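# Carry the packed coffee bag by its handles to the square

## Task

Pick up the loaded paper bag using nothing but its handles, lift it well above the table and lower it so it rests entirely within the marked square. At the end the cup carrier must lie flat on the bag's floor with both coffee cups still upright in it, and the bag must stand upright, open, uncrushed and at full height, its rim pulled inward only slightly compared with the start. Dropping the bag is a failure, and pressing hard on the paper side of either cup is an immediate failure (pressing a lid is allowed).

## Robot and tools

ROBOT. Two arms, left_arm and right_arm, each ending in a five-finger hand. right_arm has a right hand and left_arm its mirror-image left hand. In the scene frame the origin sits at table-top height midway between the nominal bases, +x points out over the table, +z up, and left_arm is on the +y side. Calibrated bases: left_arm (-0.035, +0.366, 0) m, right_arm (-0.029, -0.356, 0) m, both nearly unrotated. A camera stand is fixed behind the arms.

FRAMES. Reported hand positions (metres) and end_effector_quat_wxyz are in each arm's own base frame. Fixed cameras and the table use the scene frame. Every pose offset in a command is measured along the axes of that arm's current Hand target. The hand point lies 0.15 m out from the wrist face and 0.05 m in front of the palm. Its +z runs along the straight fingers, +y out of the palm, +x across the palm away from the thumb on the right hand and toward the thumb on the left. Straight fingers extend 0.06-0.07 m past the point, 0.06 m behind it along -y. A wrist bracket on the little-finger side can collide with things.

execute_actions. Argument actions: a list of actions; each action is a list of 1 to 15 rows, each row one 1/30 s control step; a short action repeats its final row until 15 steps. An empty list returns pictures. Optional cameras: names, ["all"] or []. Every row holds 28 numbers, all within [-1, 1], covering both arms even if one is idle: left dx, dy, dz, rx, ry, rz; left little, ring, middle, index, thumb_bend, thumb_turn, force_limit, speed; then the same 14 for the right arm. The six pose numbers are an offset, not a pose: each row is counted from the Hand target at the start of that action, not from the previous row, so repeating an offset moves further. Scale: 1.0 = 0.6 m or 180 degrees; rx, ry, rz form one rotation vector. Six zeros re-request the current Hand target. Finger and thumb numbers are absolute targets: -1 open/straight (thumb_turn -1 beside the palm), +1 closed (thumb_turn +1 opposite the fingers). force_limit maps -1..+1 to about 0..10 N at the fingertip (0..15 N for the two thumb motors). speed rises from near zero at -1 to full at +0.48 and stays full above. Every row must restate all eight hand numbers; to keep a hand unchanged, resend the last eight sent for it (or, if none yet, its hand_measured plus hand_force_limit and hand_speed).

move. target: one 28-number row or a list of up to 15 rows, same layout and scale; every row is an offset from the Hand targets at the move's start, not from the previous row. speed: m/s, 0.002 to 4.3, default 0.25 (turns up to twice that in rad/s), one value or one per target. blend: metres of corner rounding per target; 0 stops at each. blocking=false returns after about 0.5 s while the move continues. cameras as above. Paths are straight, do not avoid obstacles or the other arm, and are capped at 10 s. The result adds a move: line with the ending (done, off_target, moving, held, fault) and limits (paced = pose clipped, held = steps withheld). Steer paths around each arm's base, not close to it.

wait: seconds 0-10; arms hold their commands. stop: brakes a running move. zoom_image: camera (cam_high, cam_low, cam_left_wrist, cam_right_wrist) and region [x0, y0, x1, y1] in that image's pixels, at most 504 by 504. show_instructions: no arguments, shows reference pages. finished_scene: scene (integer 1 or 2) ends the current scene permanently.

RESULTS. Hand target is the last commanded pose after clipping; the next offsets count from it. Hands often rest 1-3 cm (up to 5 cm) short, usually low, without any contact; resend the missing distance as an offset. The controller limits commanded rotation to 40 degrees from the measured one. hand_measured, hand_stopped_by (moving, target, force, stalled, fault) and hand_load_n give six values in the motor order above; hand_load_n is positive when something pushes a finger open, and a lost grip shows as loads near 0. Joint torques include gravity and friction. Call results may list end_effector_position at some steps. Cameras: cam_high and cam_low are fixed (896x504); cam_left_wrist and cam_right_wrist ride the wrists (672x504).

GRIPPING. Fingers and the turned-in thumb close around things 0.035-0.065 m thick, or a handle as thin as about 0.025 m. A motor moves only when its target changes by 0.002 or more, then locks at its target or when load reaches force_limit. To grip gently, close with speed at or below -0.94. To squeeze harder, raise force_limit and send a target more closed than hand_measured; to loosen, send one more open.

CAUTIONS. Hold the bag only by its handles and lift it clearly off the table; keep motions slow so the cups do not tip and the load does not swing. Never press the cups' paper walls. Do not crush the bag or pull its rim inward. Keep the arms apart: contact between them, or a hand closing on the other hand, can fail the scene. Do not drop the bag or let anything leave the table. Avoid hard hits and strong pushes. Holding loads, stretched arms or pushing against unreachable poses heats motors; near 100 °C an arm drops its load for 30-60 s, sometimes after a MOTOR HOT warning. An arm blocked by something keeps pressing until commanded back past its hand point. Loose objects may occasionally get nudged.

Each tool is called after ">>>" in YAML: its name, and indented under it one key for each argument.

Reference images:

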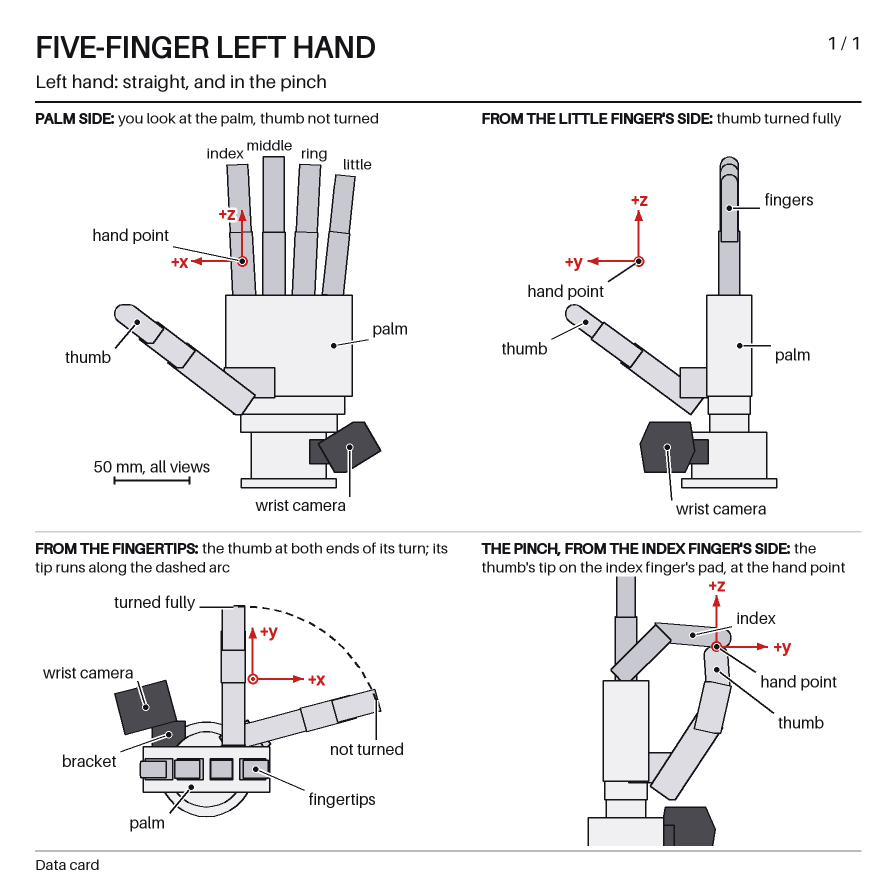

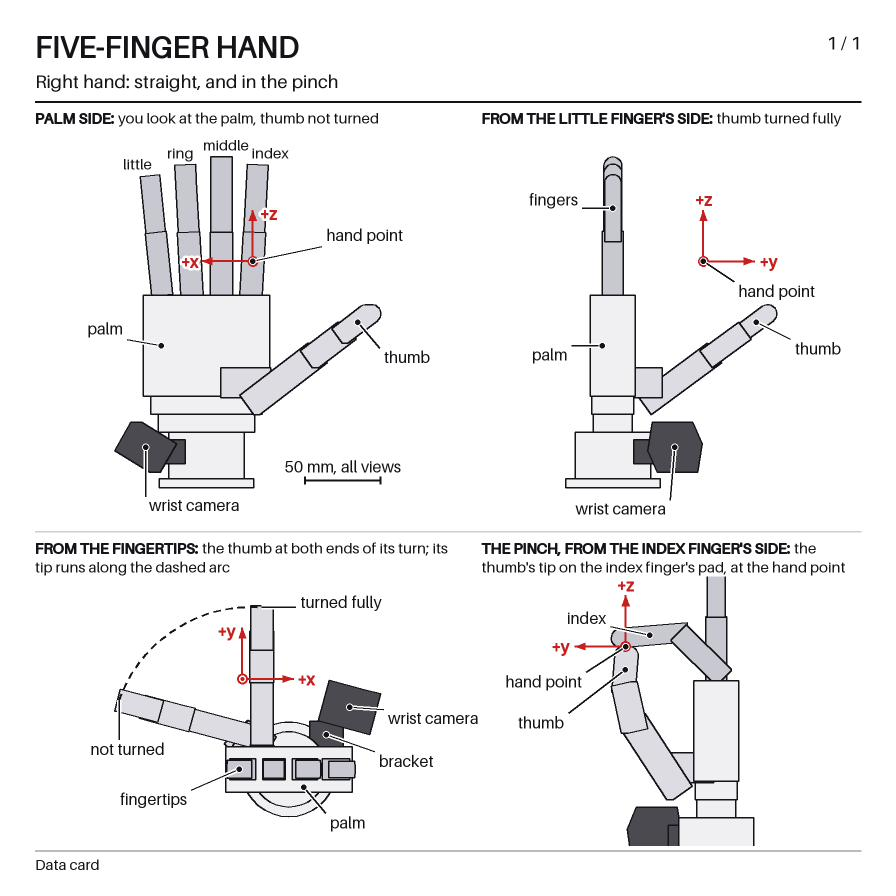

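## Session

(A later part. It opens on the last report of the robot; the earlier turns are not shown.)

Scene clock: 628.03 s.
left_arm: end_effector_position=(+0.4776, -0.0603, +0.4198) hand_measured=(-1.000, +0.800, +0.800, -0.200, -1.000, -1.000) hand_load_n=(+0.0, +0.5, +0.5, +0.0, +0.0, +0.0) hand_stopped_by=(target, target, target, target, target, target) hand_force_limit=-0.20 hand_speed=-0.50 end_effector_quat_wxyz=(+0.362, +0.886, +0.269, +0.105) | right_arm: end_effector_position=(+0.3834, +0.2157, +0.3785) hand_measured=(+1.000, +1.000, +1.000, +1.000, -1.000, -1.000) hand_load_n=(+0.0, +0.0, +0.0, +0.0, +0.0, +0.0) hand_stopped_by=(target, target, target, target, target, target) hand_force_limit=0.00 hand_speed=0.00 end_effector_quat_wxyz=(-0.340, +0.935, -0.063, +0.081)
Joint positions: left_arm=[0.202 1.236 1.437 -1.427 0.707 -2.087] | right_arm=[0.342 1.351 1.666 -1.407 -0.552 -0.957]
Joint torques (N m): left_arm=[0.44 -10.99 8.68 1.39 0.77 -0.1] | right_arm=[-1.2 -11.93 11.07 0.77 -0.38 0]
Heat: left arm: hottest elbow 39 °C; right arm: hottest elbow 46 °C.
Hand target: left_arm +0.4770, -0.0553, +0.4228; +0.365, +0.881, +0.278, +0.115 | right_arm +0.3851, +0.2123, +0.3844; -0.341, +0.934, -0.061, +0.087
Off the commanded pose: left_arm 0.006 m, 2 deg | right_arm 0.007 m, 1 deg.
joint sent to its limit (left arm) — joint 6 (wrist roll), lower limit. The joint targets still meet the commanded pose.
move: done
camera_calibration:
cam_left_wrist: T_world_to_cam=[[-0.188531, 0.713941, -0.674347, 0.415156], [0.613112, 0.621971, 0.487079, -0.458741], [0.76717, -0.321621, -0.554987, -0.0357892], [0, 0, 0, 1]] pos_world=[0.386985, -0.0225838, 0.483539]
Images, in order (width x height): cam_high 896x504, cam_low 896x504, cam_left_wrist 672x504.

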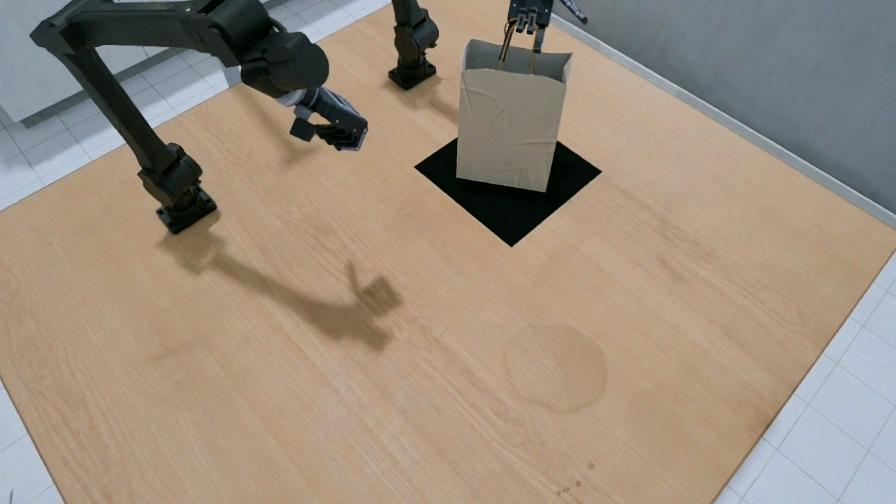

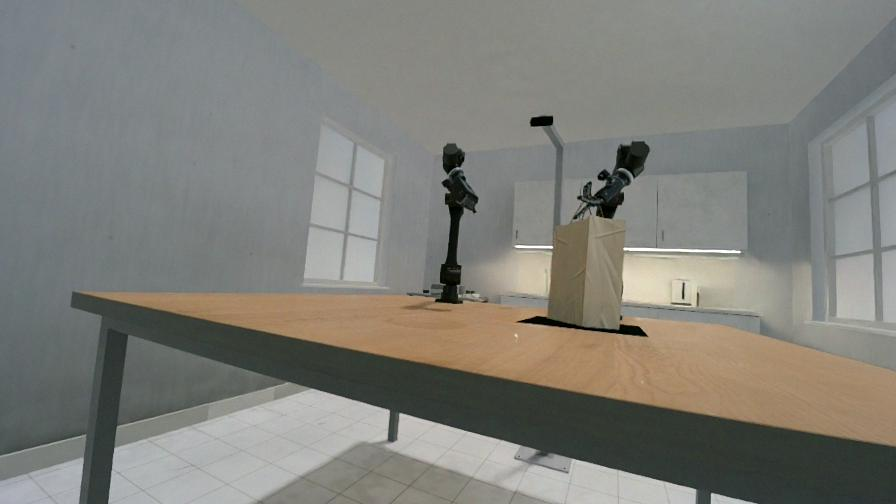

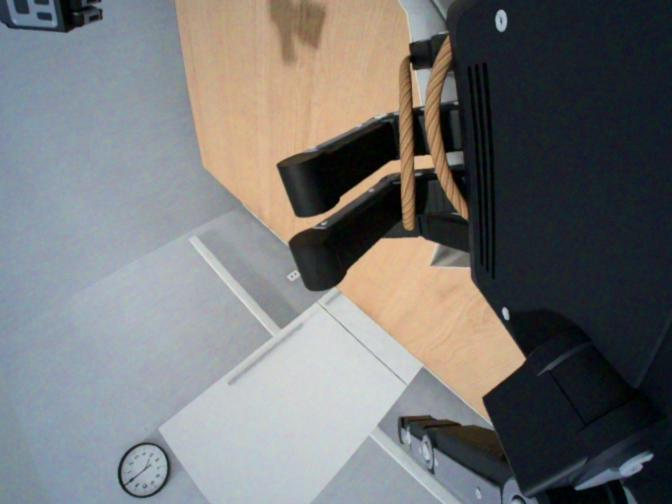

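>>> move:
  target: [0,-0.0295,0.0295,0,0,0,-1,0.8,0.8,-0.2,-1,-1,-0.2,-0.5, 0,0,0,0,0,0,1,1,1,1,-1,-1,0.0,0.0]
  speed: 0.03
  cameras: ["cam_high","cam_low","cam_left_wrist"]

>>> zoom_image:
  camera: "cam_high"
  region: [440, 0, 600, 220]

>>> zoom_image:
  camera: "cam_low"
  region: [500, 150, 680, 350]

Scene clock: 632.97 s.
left_arm: end_effector_position=(+0.4770, -0.0607, +0.3990) hand_measured=(-1.000, +0.800, +0.800, -0.200, -1.000, -1.000) hand_load_n=(+0.0, +0.0, +0.0, +0.0, +0.0, +0.0) hand_stopped_by=(target, target, target, target, target, target) hand_force_limit=-0.20 hand_speed=-0.50 end_effector_quat_wxyz=(+0.363, +0.886, +0.267, +0.110) | right_arm: end_effector_position=(+0.3834, +0.2157, +0.3785) hand_measured=(+1.000, +1.000, +1.000, +1.000, -1.000, -1.000) hand_load_n=(+0.0, +0.0, +0.0, +0.0, +0.0, +0.0) hand_stopped_by=(target, target, target, target, target, target) hand_force_limit=0.00 hand_speed=0.00 end_effector_quat_wxyz=(-0.340, +0.935, -0.063, +0.081)
Joint positions: left_arm=[0.202 1.221 1.365 -1.361 0.709 -2.087] | right_arm=[0.342 1.351 1.666 -1.407 -0.552 -0.957]
Joint torques (N m): left_arm=[0.32 -10.4 8.46 1.31 0.73 -0.1] | right_arm=[-1.26 -11.93 11.08 0.77 -0.38 -0.01]
Heat: left arm: hottest elbow 39 °C; right arm: hottest elbow 46 °C.
Hand target: left_arm +0.4769, -0.0554, +0.3977; +0.365, +0.881, +0.278, +0.115 | right_arm +0.3851, +0.2123, +0.3844; -0.341, +0.934, -0.061, +0.087
Off the commanded pose: left_arm 0.005 m, 1 deg | right_arm 0.007 m, 1 deg.
joint sent to its limit (left arm) — joint 6 (wrist roll), lower limit. The joint targets still meet the commanded pose.
move: done
camera_calibration:
cam_left_wrist: T_world_to_cam=[[-0.18125, 0.714153, -0.676117, 0.398526], [0.608532, 0.621523, 0.493355, -0.44839], [0.772553, -0.322018, -0.547235, -0.0526672], [0, 0, 0, 1]] pos_world=[0.38578, -0.0228842, 0.461844]
Images, in order (width x height): cam_high 896x504, cam_low 896x504, cam_left_wrist 672x504.

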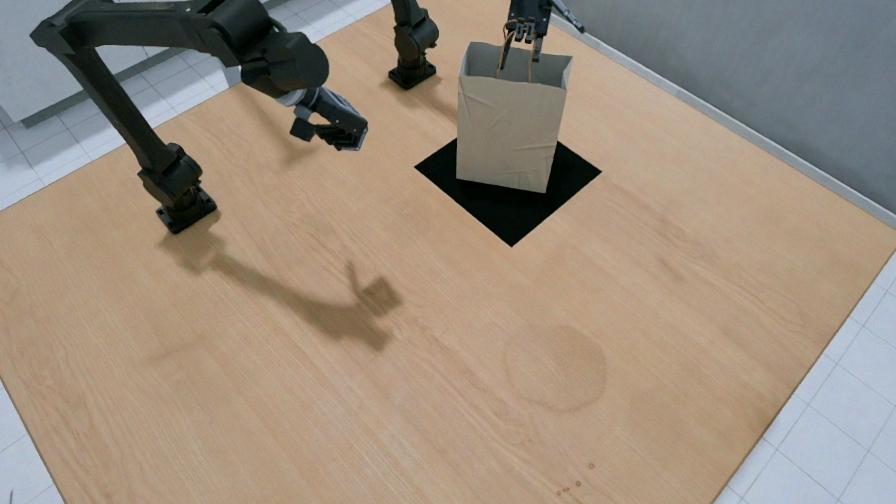

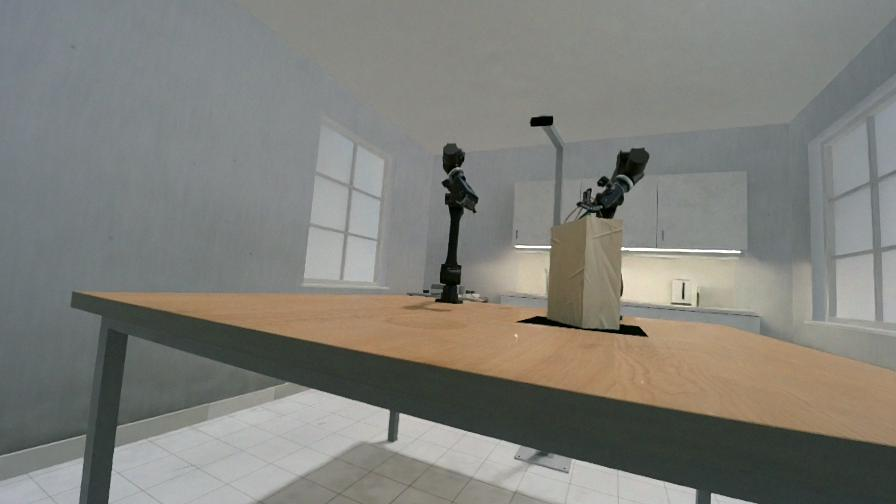

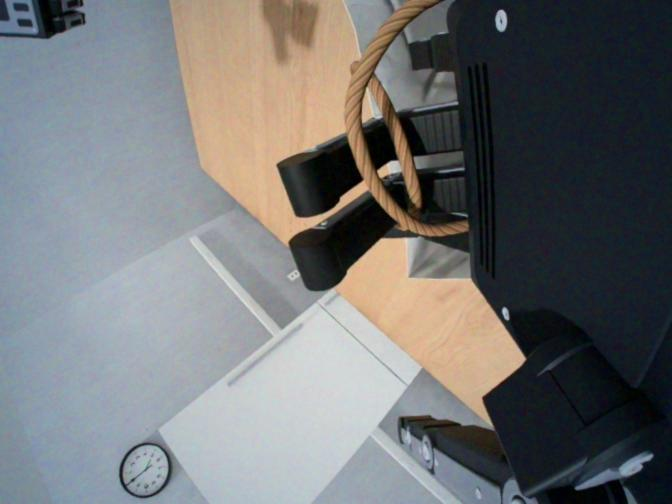

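Scaled by 2.291 from the camera's 896x504 image, which has a finer 1280x720 frame.

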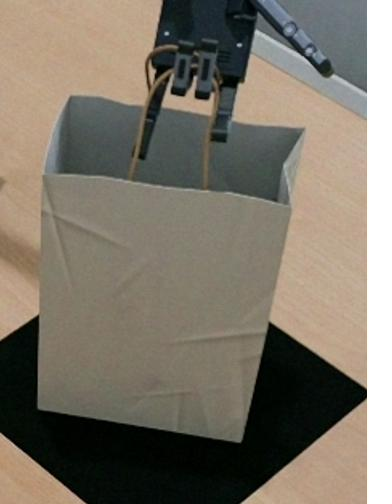

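Scaled by 2.520 from the camera's 896x504 image, which has a finer 1280x720 frame.

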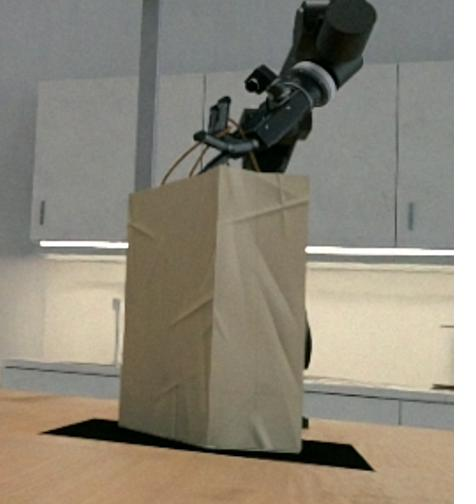

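>>> move:
  target:
    - [0,0,0,0,0,0,-1,0.0,0.0,-0.5,-1,-1,-0.2,-0.5, 0,0,0,0,0,0,1,1,1,1,-1,-1,0.0,0.0]
    - [0,0,0,0,0,0,-1,-1,-1,-1,-1,-1,-0.2,-0.5, 0,0,0,0,0,0,1,1,1,1,-1,-1,0.0,0.0]
  speed: 0.05
  cameras: ["cam_high","cam_low","cam_left_wrist"]

>>> zoom_image:
  camera: "cam_high"
  region: [440, 0, 600, 220]

>>> zoom_image:
  camera: "cam_left_wrist"
  region: [260, 0, 500, 250]

>>> zoom_image:
  camera: "cam_low"
  region: [540, 160, 660, 260]

Scene clock: 639.10 s.
left_arm: end_effector_position=(+0.4770, -0.0607, +0.3990) hand_measured=(-1.000, -1.000, -1.000, -1.000, -1.000, -1.000) hand_load_n=(+0.0, +0.0, +0.0, +0.0, +0.0, +0.0) hand_stopped_by=(target, target, target, target, target, target) hand_force_limit=-0.20 hand_speed=-0.50 end_effector_quat_wxyz=(+0.363, +0.886, +0.267, +0.110) | right_arm: end_effector_position=(+0.3834, +0.2157, +0.3785) hand_measured=(+1.000, +1.000, +1.000, +1.000, -1.000, -1.000) hand_load_n=(+0.0, +0.0, +0.0, +0.0, +0.0, +0.0) hand_stopped_by=(target, target, target, target, target, target) hand_force_limit=0.00 hand_speed=0.00 end_effector_quat_wxyz=(-0.340, +0.935, -0.063, +0.081)
Joint positions: left_arm=[0.202 1.221 1.365 -1.36 0.709 -2.087] | right_arm=[0.342 1.351 1.666 -1.407 -0.552 -0.957]
Joint torques (N m): left_arm=[0.26 -10.34 8.47 1.31 0.71 -0.1] | right_arm=[-1.26 -11.99 11.08 0.77 -0.38 0]
Heat: left arm: hottest elbow 38 °C; right arm: hottest elbow 46 °C.
Hand target: left_arm +0.4770, -0.0554, +0.3977; +0.365, +0.881, +0.278, +0.115 | right_arm +0.3851, +0.2123, +0.3844; -0.341, +0.934, -0.061, +0.087
Off the commanded pose: left_arm 0.005 m, 1 deg | right_arm 0.007 m, 1 deg.
joint sent to its limit (left arm) — joint 6 (wrist roll), lower limit. The joint targets still meet the commanded pose.
move: done
camera_calibration:
cam_left_wrist: T_world_to_cam=[[-0.181028, 0.71427, -0.676053, 0.398414], [0.608355, 0.621443, 0.493672, -0.44847], [0.772744, -0.321912, -0.547028, -0.0528337], [0, 0, 0, 1]] pos_world=[0.38578, -0.0228843, 0.461845]
Images, in order (width x height): cam_high 896x504, cam_low 896x504, cam_left_wrist 672x504.

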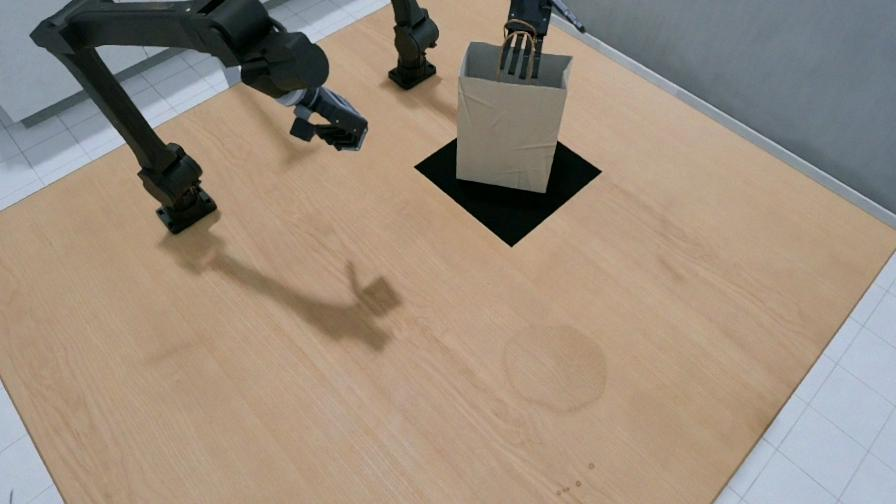

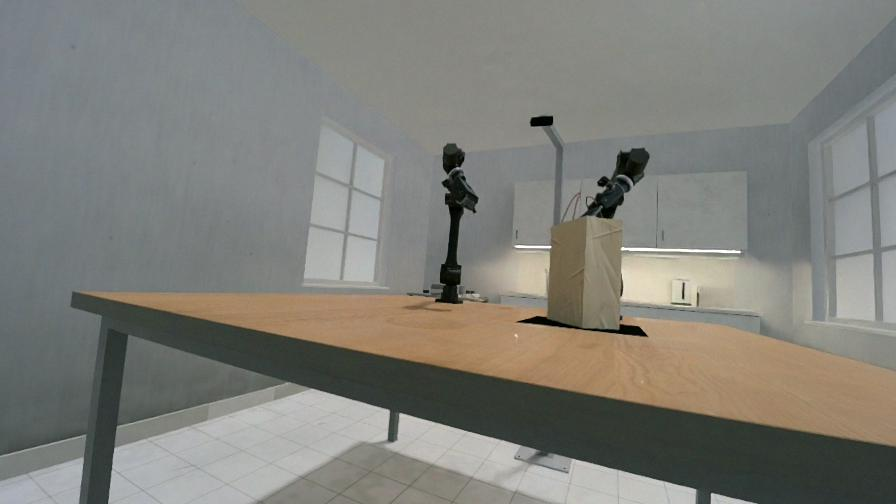

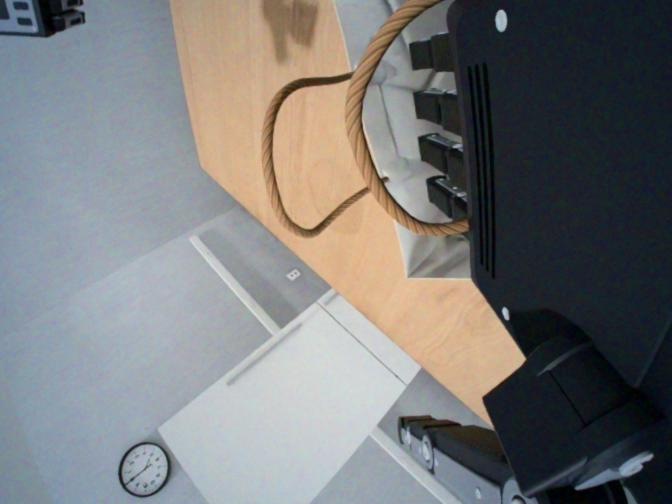

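Scaled by 2.291 from the camera's 896x504 image, which has a finer 1280x720 frame.

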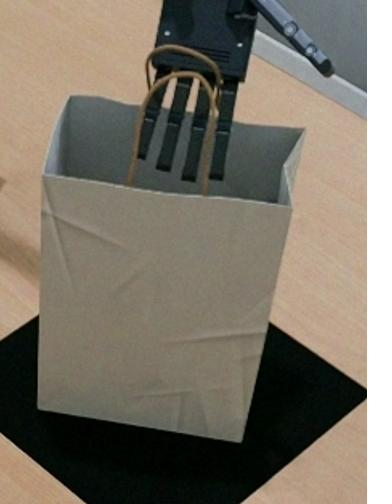

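Scaled by 2.016 from the camera's 672x504 image, which has a finer 960x720 frame.

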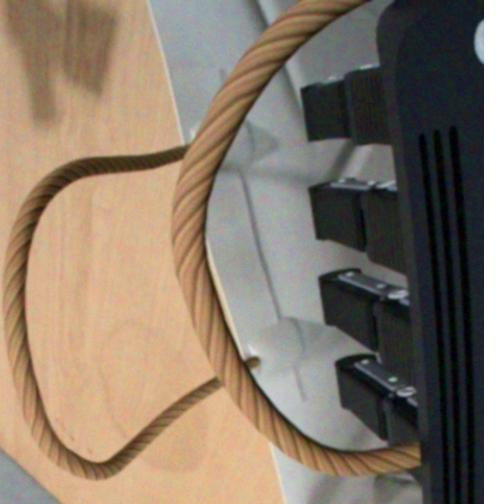

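Scaled by 4.200 from the camera's 896x504 image, which has a finer 1280x720 frame.

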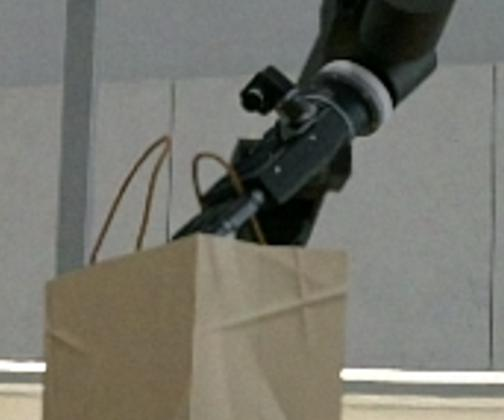

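>>> move:
  target:
    - [0,0.0412,-0.0412,0,0,0,-1,-1,-1,-1,-1,-1,-0.2,-0.5, 0,0,0,0,0,0,1,1,1,1,-1,-1,0.0,0.0]
    - [0,0.0412,-0.2579,0,0,0,-1,-1,-1,-1,-1,-1,-0.2,-0.5, 0,0,0,0,0,0,1,1,1,1,-1,-1,0.0,0.0]
  speed: 0.06
  cameras: ["cam_high","cam_low","cam_left_wrist"]

>>> zoom_image:
  camera: "cam_high"
  region: [440, 0, 600, 220]

>>> zoom_image:
  camera: "cam_low"
  region: [500, 150, 680, 350]

Scene clock: 646.77 s.
left_arm: end_effector_position=(+0.4282, +0.0174, +0.4867) hand_measured=(-1.000, -1.000, -1.000, -1.000, -1.000, -1.000) hand_load_n=(+0.0, +0.0, +0.0, +0.0, +0.0, +0.0) hand_stopped_by=(target, target, target, target, target, target) hand_force_limit=-0.20 hand_speed=-0.50 end_effector_quat_wxyz=(+0.371, +0.864, +0.312, +0.137) | right_arm: end_effector_position=(+0.3834, +0.2157, +0.3785) hand_measured=(+1.000, +1.000, +1.000, +1.000, -1.000, -1.000) hand_load_n=(+0.0, +0.0, +0.0, +0.0, +0.0, -0.5) hand_stopped_by=(target, target, target, target, target, target) hand_force_limit=0.00 hand_speed=0.00 end_effector_quat_wxyz=(-0.340, +0.935, -0.063, +0.081)
Joint positions: left_arm=[0.448 1.191 1.568 -1.69 0.78 -1.924] | right_arm=[0.342 1.351 1.666 -1.407 -0.552 -0.957]
Joint torques (N m): left_arm=[0.38 -9.23 14.48 -0.05 1.03 0.13] | right_arm=[-1.2 -11.99 11.1 0.77 -0.38 0]
Heat: left arm: hottest elbow 38 °C; right arm: hottest elbow 46 °C.
Hand target: left_arm +0.4242, +0.0201, +0.5247; +0.365, +0.881, +0.278, +0.115 | right_arm +0.3851, +0.2123, +0.3844; -0.341, +0.934, -0.061, +0.087
Off the commanded pose: left_arm 0.038 m, 5 deg | right_arm 0.007 m, 1 deg.
joint sent to its limit (left arm) — joint 4 (wrist pitch), lower limit. The joint targets are off in orientation, not in position.
move: off_target (left_arm)
camera_calibration:
cam_left_wrist: T_world_to_cam=[[-0.241321, 0.673989, -0.698214, 0.430441], [0.524243, 0.696002, 0.490662, -0.474447], [0.81666, -0.247627, -0.521294, 0.0253382], [0, 0, 0, 1]] pos_world=[0.331907, 0.046378, 0.546541]
Images, in order (width x height): cam_high 896x504, cam_low 896x504, cam_left_wrist 672x504.

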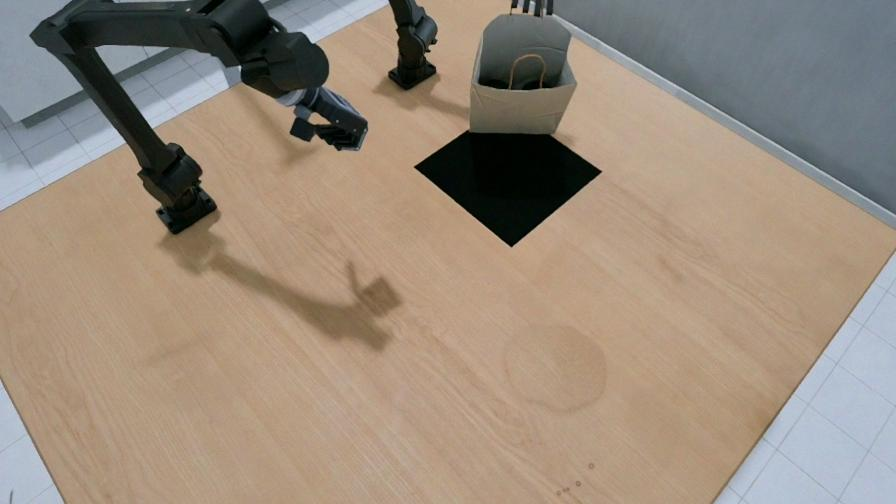

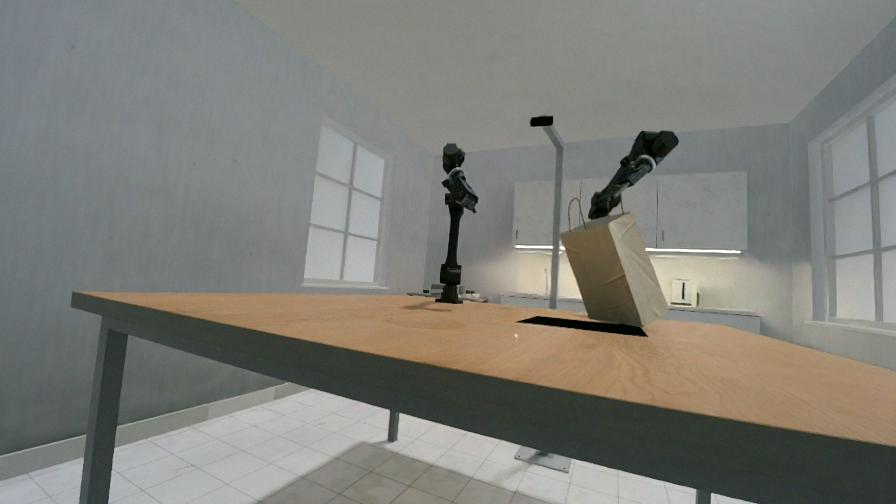

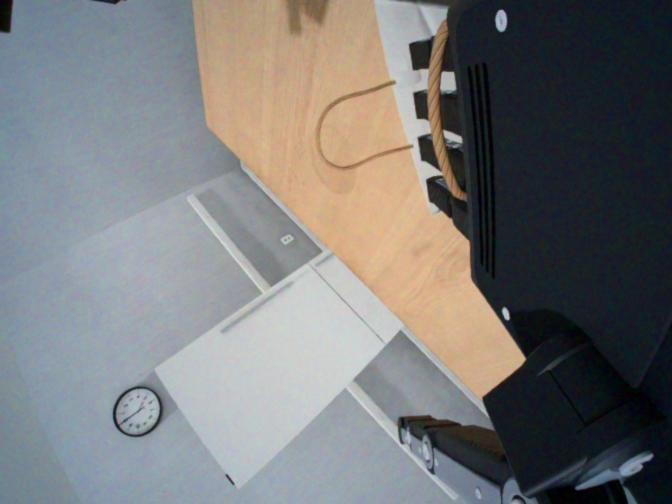

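Scaled by 2.291 from the camera's 896x504 image, which has a finer 1280x720 frame.

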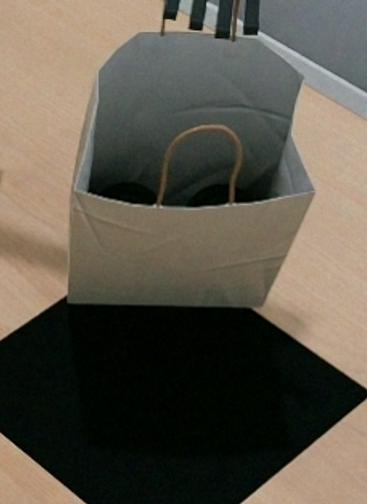

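Scaled by 2.520 from the camera's 896x504 image, which has a finer 1280x720 frame.

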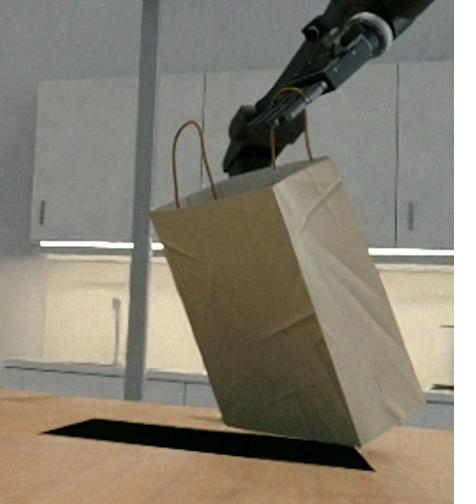

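>>> move:
  target: [0,0,0,0,0,0,0.8,0.8,0.8,-1,-1,-1,-0.2,-0.5, 0,0,0,0,0,0,1,1,1,1,-1,-1,0.0,0.0]
  speed: 0.05
  cameras: ["cam_high","cam_low","cam_left_wrist"]

>>> zoom_image:
  camera: "cam_high"
  region: [440, 0, 600, 220]

>>> zoom_image:
  camera: "cam_low"
  region: [500, 150, 680, 350]

>>> zoom_image:
  camera: "cam_left_wrist"
  region: [260, 0, 500, 250]

Scene clock: 668.07 s.
left_arm: end_effector_position=(+0.4282, +0.0177, +0.4871) hand_measured=(+0.800, +0.800, +0.800, -1.000, -1.000, -1.000) hand_load_n=(+0.0, +0.0, +0.5, +0.0, +0.0, +0.0) hand_stopped_by=(target, target, target, target, target, target) hand_force_limit=-0.20 hand_speed=-0.50 end_effector_quat_wxyz=(+0.372, +0.864, +0.312, +0.137) | right_arm: end_effector_position=(+0.3834, +0.2157, +0.3785) hand_measured=(+1.000, +1.000, +1.000, +1.000, -1.000, -1.000) hand_load_n=(+0.0, +0.5, +0.0, +0.0, +0.0, -0.5) hand_stopped_by=(target, target, target, target, target, target) hand_force_limit=0.00 hand_speed=0.00 end_effector_quat_wxyz=(-0.340, +0.935, -0.063, +0.081)
Joint positions: left_arm=[0.449 1.191 1.568 -1.69 0.782 -1.923] | right_arm=[0.342 1.351 1.666 -1.407 -0.552 -0.957]
Joint torques (N m): left_arm=[0.38 -9.23 14.52 -0.03 0.99 0.12] | right_arm=[-1.26 -11.93 11.07 0.76 -0.38 -0.01]
Heat: left arm: hottest elbow 40 °C; right arm: hottest elbow 47 °C.
Hand target: left_arm +0.4241, +0.0200, +0.5248; +0.365, +0.881, +0.278, +0.115 | right_arm +0.3851, +0.2123, +0.3844; -0.341, +0.934, -0.061, +0.087
Off the commanded pose: left_arm 0.038 m, 5 deg | right_arm 0.007 m, 1 deg.
joint sent to its limit (left arm) — joint 4 (wrist pitch), lower limit. The joint targets are off in orientation, not in position.
move: off_target (left_arm)
camera_calibration:
cam_left_wrist: T_world_to_cam=[[-0.240244, 0.673258, -0.69929, 0.430525], [0.52367, 0.69646, 0.490625, -0.47441], [0.817345, -0.248327, -0.519886, 0.0246641], [0, 0, 0, 1]] pos_world=[0.331706, 0.0466785, 0.546641]
Images, in order (width x height): cam_high 896x504, cam_low 896x504, cam_left_wrist 672x504.

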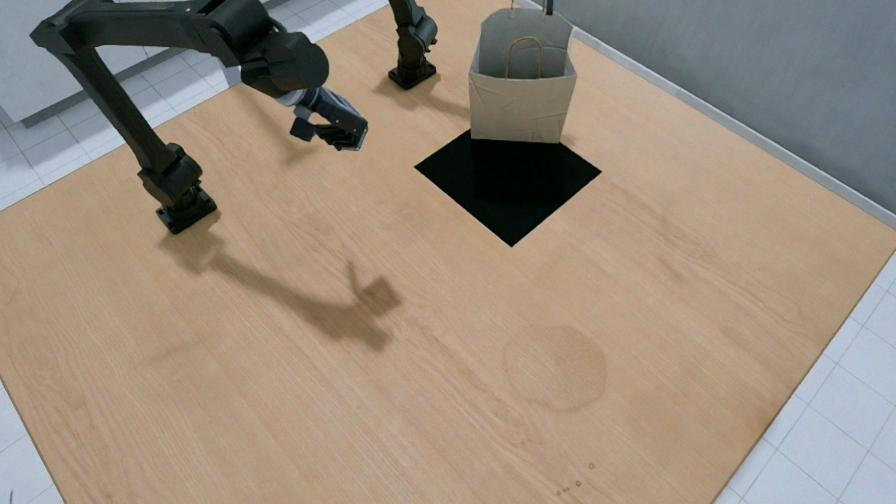

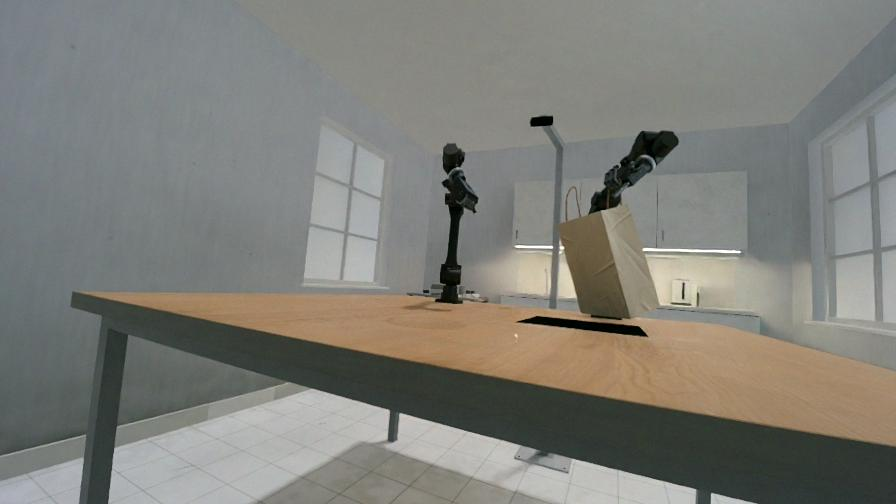

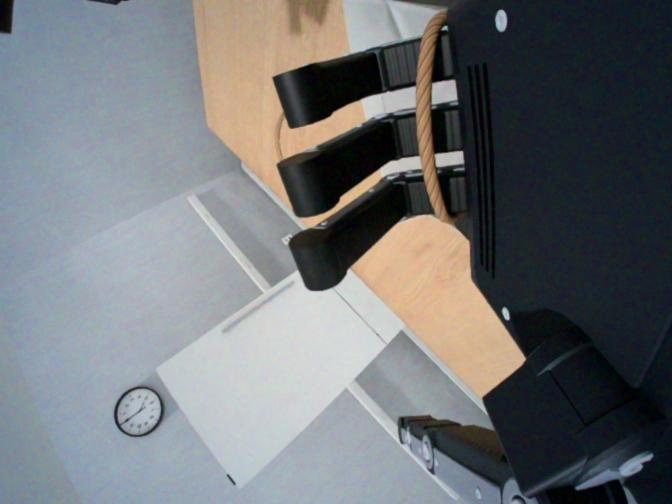

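Scaled by 2.291 from the camera's 896x504 image, which has a finer 1280x720 frame.

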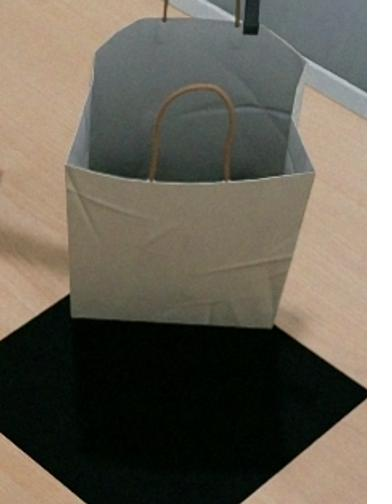

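Scaled by 2.520 from the camera's 896x504 image, which has a finer 1280x720 frame.

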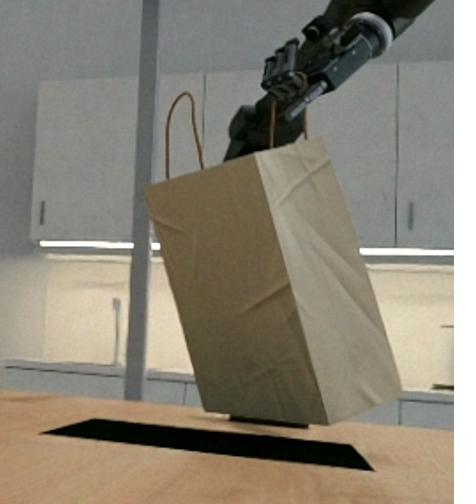

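Scaled by 2.016 from the camera's 672x504 image, which has a finer 960x720 frame.

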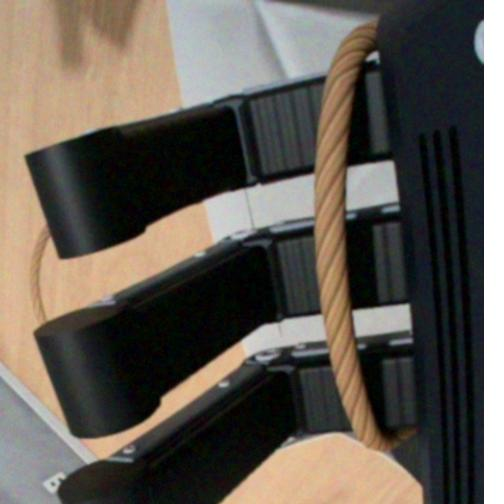

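>>> move:
  target: [-0.0073,0.1828,0.1235,0,0,0,0.8,0.8,0.8,-1,-1,-1,-0.2,-0.5, 0,0,0,0,0,0,1,1,1,1,-1,-1,0.0,0.0]
  speed: 0.06
  cameras: ["cam_high","cam_low","cam_left_wrist"]

>>> zoom_image:
  camera: "cam_high"
  region: [440, 0, 640, 260]

>>> zoom_image:
  camera: "cam_low"
  region: [500, 130, 700, 350]

Scene clock: 680.90 s.
left_arm: end_effector_position=(+0.4954, -0.0826, +0.5188) hand_measured=(+0.800, +0.800, +0.800, -1.000, -1.000, -1.000) hand_load_n=(+0.0, +0.0, +0.0, +0.0, +0.0, +0.0) hand_stopped_by=(target, target, target, target, target, target) hand_force_limit=-0.20 hand_speed=-0.50 end_effector_quat_wxyz=(+0.368, +0.892, +0.245, +0.094) | right_arm: end_effector_position=(+0.3834, +0.2157, +0.3785) hand_measured=(+1.000, +1.000, +1.000, +1.000, -1.000, -1.000) hand_load_n=(+0.0, +0.0, +0.0, +0.0, +0.0, +0.0) hand_stopped_by=(target, target, target, target, target, target) hand_force_limit=0.00 hand_speed=0.00 end_effector_quat_wxyz=(-0.340, +0.935, -0.063, +0.081)
Joint positions: left_arm=[0.15 1.379 1.839 -1.69 0.715 -2.085] | right_arm=[0.342 1.351 1.666 -1.407 -0.552 -0.957]
Joint torques (N m): left_arm=[-1.61 -11.16 14.38 0.1 0.74 -0.11] | right_arm=[-1.2 -11.93 11.1 0.77 -0.38 0]
Heat: left arm: hottest elbow 41 °C; right arm: hottest elbow 47 °C.
Hand target: left_arm +0.4952, -0.0889, +0.5499; +0.365, +0.881, +0.278, +0.115 | right_arm +0.3851, +0.2123, +0.3844; -0.341, +0.934, -0.061, +0.087
Off the commanded pose: left_arm 0.032 m, 5 deg | right_arm 0.007 m, 1 deg.
joint sent to its limit (left arm) — joint 4 (wrist pitch), lower limit; joint 6 (wrist roll), lower limit. The joint targets are off in orientation, not in position.
move: off_target (left_arm)
camera_calibration:
cam_left_wrist: T_world_to_cam=[[-0.149416, 0.718285, -0.679516, 0.484898], [0.647019, 0.590695, 0.482126, -0.520768], [0.74769, -0.367623, -0.553003, 0.0031892], [0, 0, 0, 1]] pos_world=[0.407014, -0.0395075, 0.582335]
Images, in order (width x height): cam_high 896x504, cam_low 896x504, cam_left_wrist 672x504.

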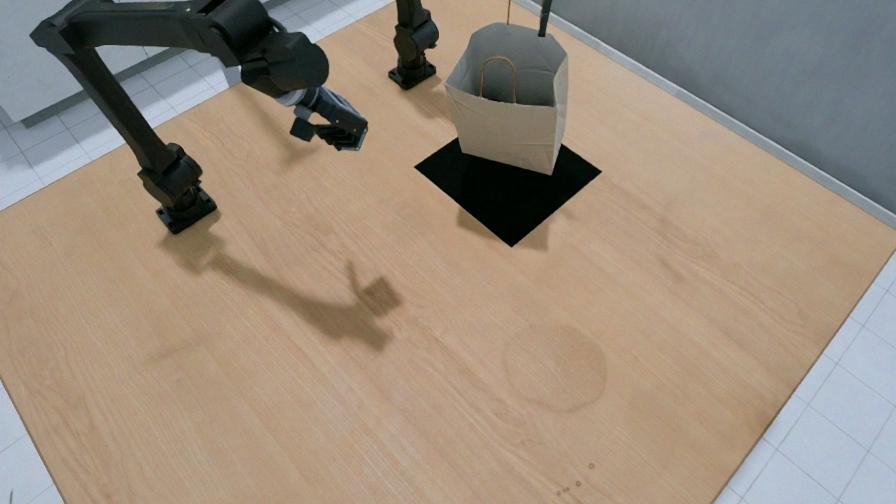

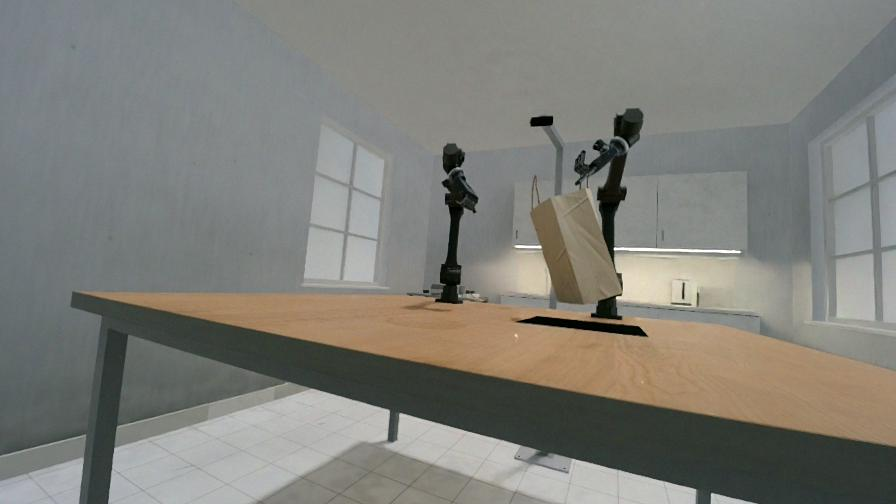

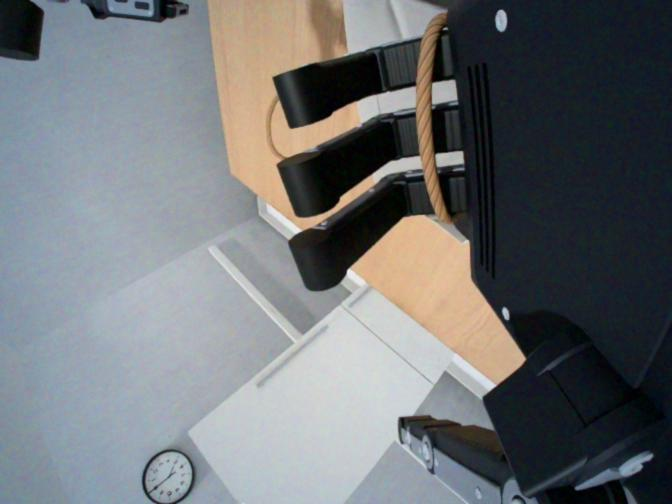

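Scaled by 1.938 from the camera's 896x504 image, which has a finer 1280x720 frame.

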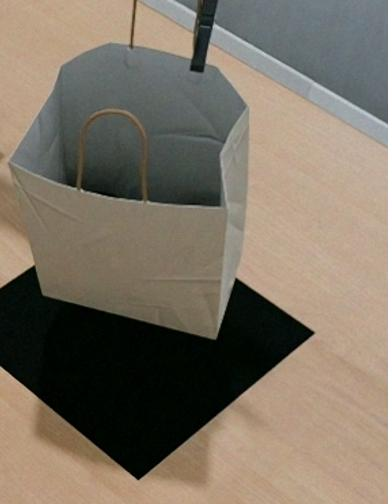

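Scaled by 2.291 from the camera's 896x504 image, which has a finer 1280x720 frame.

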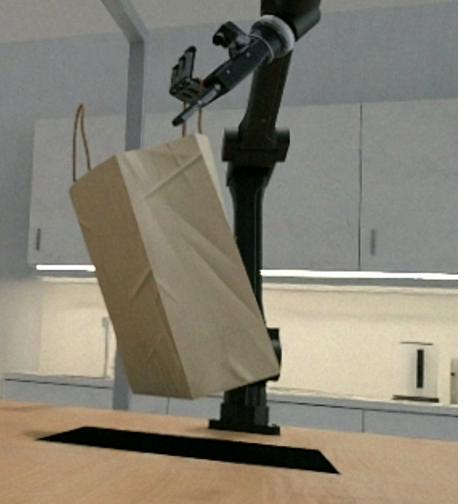

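>>> move:
  target: [0.0025,-0.0803,0.1033,0,-0.0196,0.0196,0.8,0.8,0.8,-1,-1,-1,-0.2,-0.5, 0,0,0,0,0,0,1,1,1,1,-1,-1,0.0,0.0]
  speed: 0.04
  cameras: ["cam_high","cam_low","cam_left_wrist"]

>>> zoom_image:
  camera: "cam_high"
  region: [440, 0, 640, 260]

>>> zoom_image:
  camera: "cam_low"
  region: [500, 130, 700, 350]

Scene clock: 691.13 s.
left_arm: end_effector_position=(+0.5058, -0.0890, +0.4640) hand_measured=(+0.800, +0.800, +0.800, -1.000, -1.000, -1.000) hand_load_n=(+0.0, +0.5, +0.5, +0.0, +0.0, +0.0) hand_stopped_by=(target, target, target, target, target, target) hand_force_limit=-0.20 hand_speed=-0.50 end_effector_quat_wxyz=(+0.366, +0.895, +0.240, +0.088) | right_arm: end_effector_position=(+0.3834, +0.2157, +0.3785) hand_measured=(+1.000, +1.000, +1.000, +1.000, -1.000, -1.000) hand_load_n=(+0.0, +0.0, +0.0, +0.0, +0.0, -0.5) hand_stopped_by=(target, target, target, target, target, target) hand_force_limit=0.00 hand_speed=0.00 end_effector_quat_wxyz=(-0.340, +0.935, -0.063, +0.081)
Joint positions: left_arm=[0.133 1.358 1.668 -1.548 0.71 -2.086] | right_arm=[0.342 1.351 1.666 -1.407 -0.552 -0.957]
Joint torques (N m): left_arm=[-1.79 -13.1 8.77 1.4 0.68 -0.1] | right_arm=[-1.2 -11.93 11.08 0.76 -0.38 -0.01]
Motor temperatures (°C): left_arm=[29 32 42 30 29 26] | right_arm=[29 30 47 28 30 29]
Heat: left arm: hottest elbow 42 °C; right arm: hottest elbow 47 °C.
Hand target: left_arm +0.5020, -0.0960, +0.4719; +0.370, +0.892, +0.239, +0.099 | right_arm +0.3851, +0.2123, +0.3844; -0.341, +0.934, -0.061, +0.087
Off the commanded pose: left_arm 0.011 m, 1 deg | right_arm 0.007 m, 1 deg.
joint sent to its limit (left arm) — joint 6 (wrist roll), lower limit. The joint targets still meet the commanded pose.
move: off_target (left_arm)
camera_calibration:
cam_left_wrist: T_world_to_cam=[[-0.144426, 0.723293, -0.675269, 0.449721], [0.660245, 0.578739, 0.478684, -0.503582], [0.737033, -0.376708, -0.561135, -0.0288823], [0, 0, 0, 1]] pos_world=[0.418726, -0.0447176, 0.528533]
Images, in order (width x height): cam_high 896x504, cam_low 896x504, cam_left_wrist 672x504.

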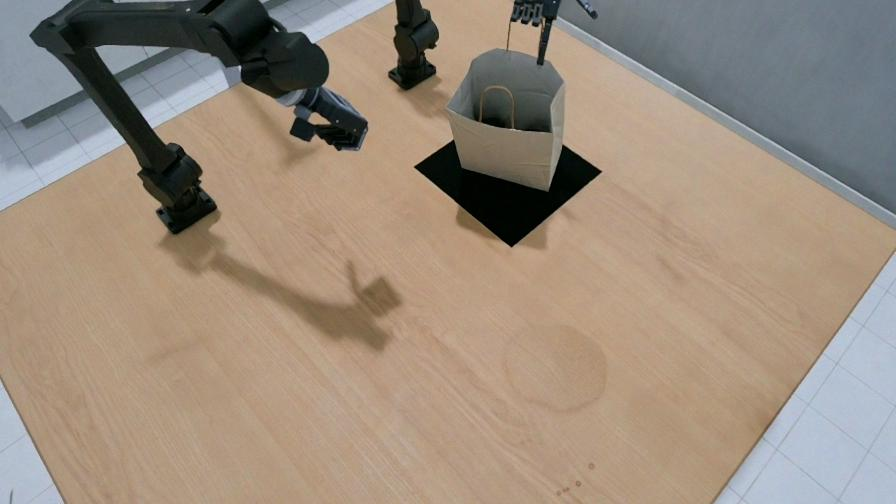

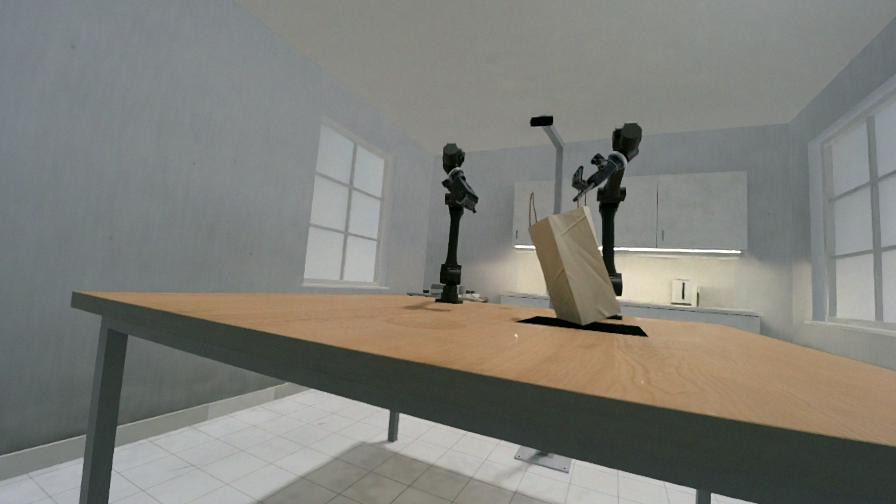

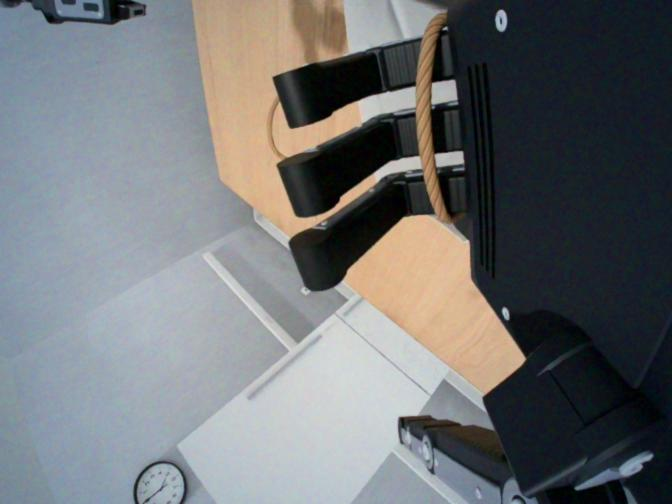

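Scaled by 1.938 from the camera's 896x504 image, which has a finer 1280x720 frame.

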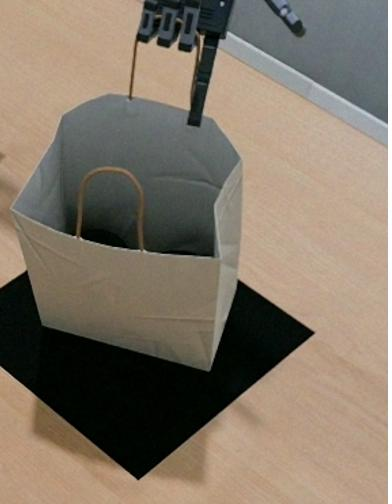

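Scaled by 2.291 from the camera's 896x504 image, which has a finer 1280x720 frame.

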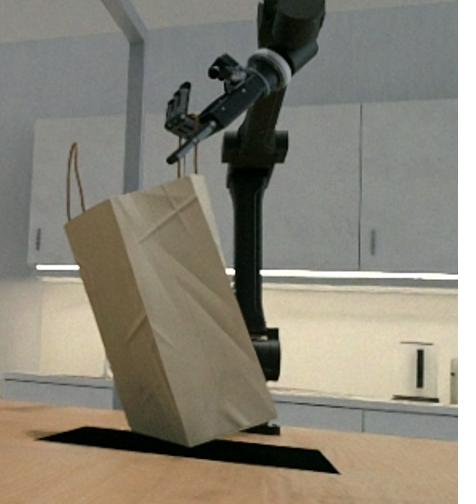

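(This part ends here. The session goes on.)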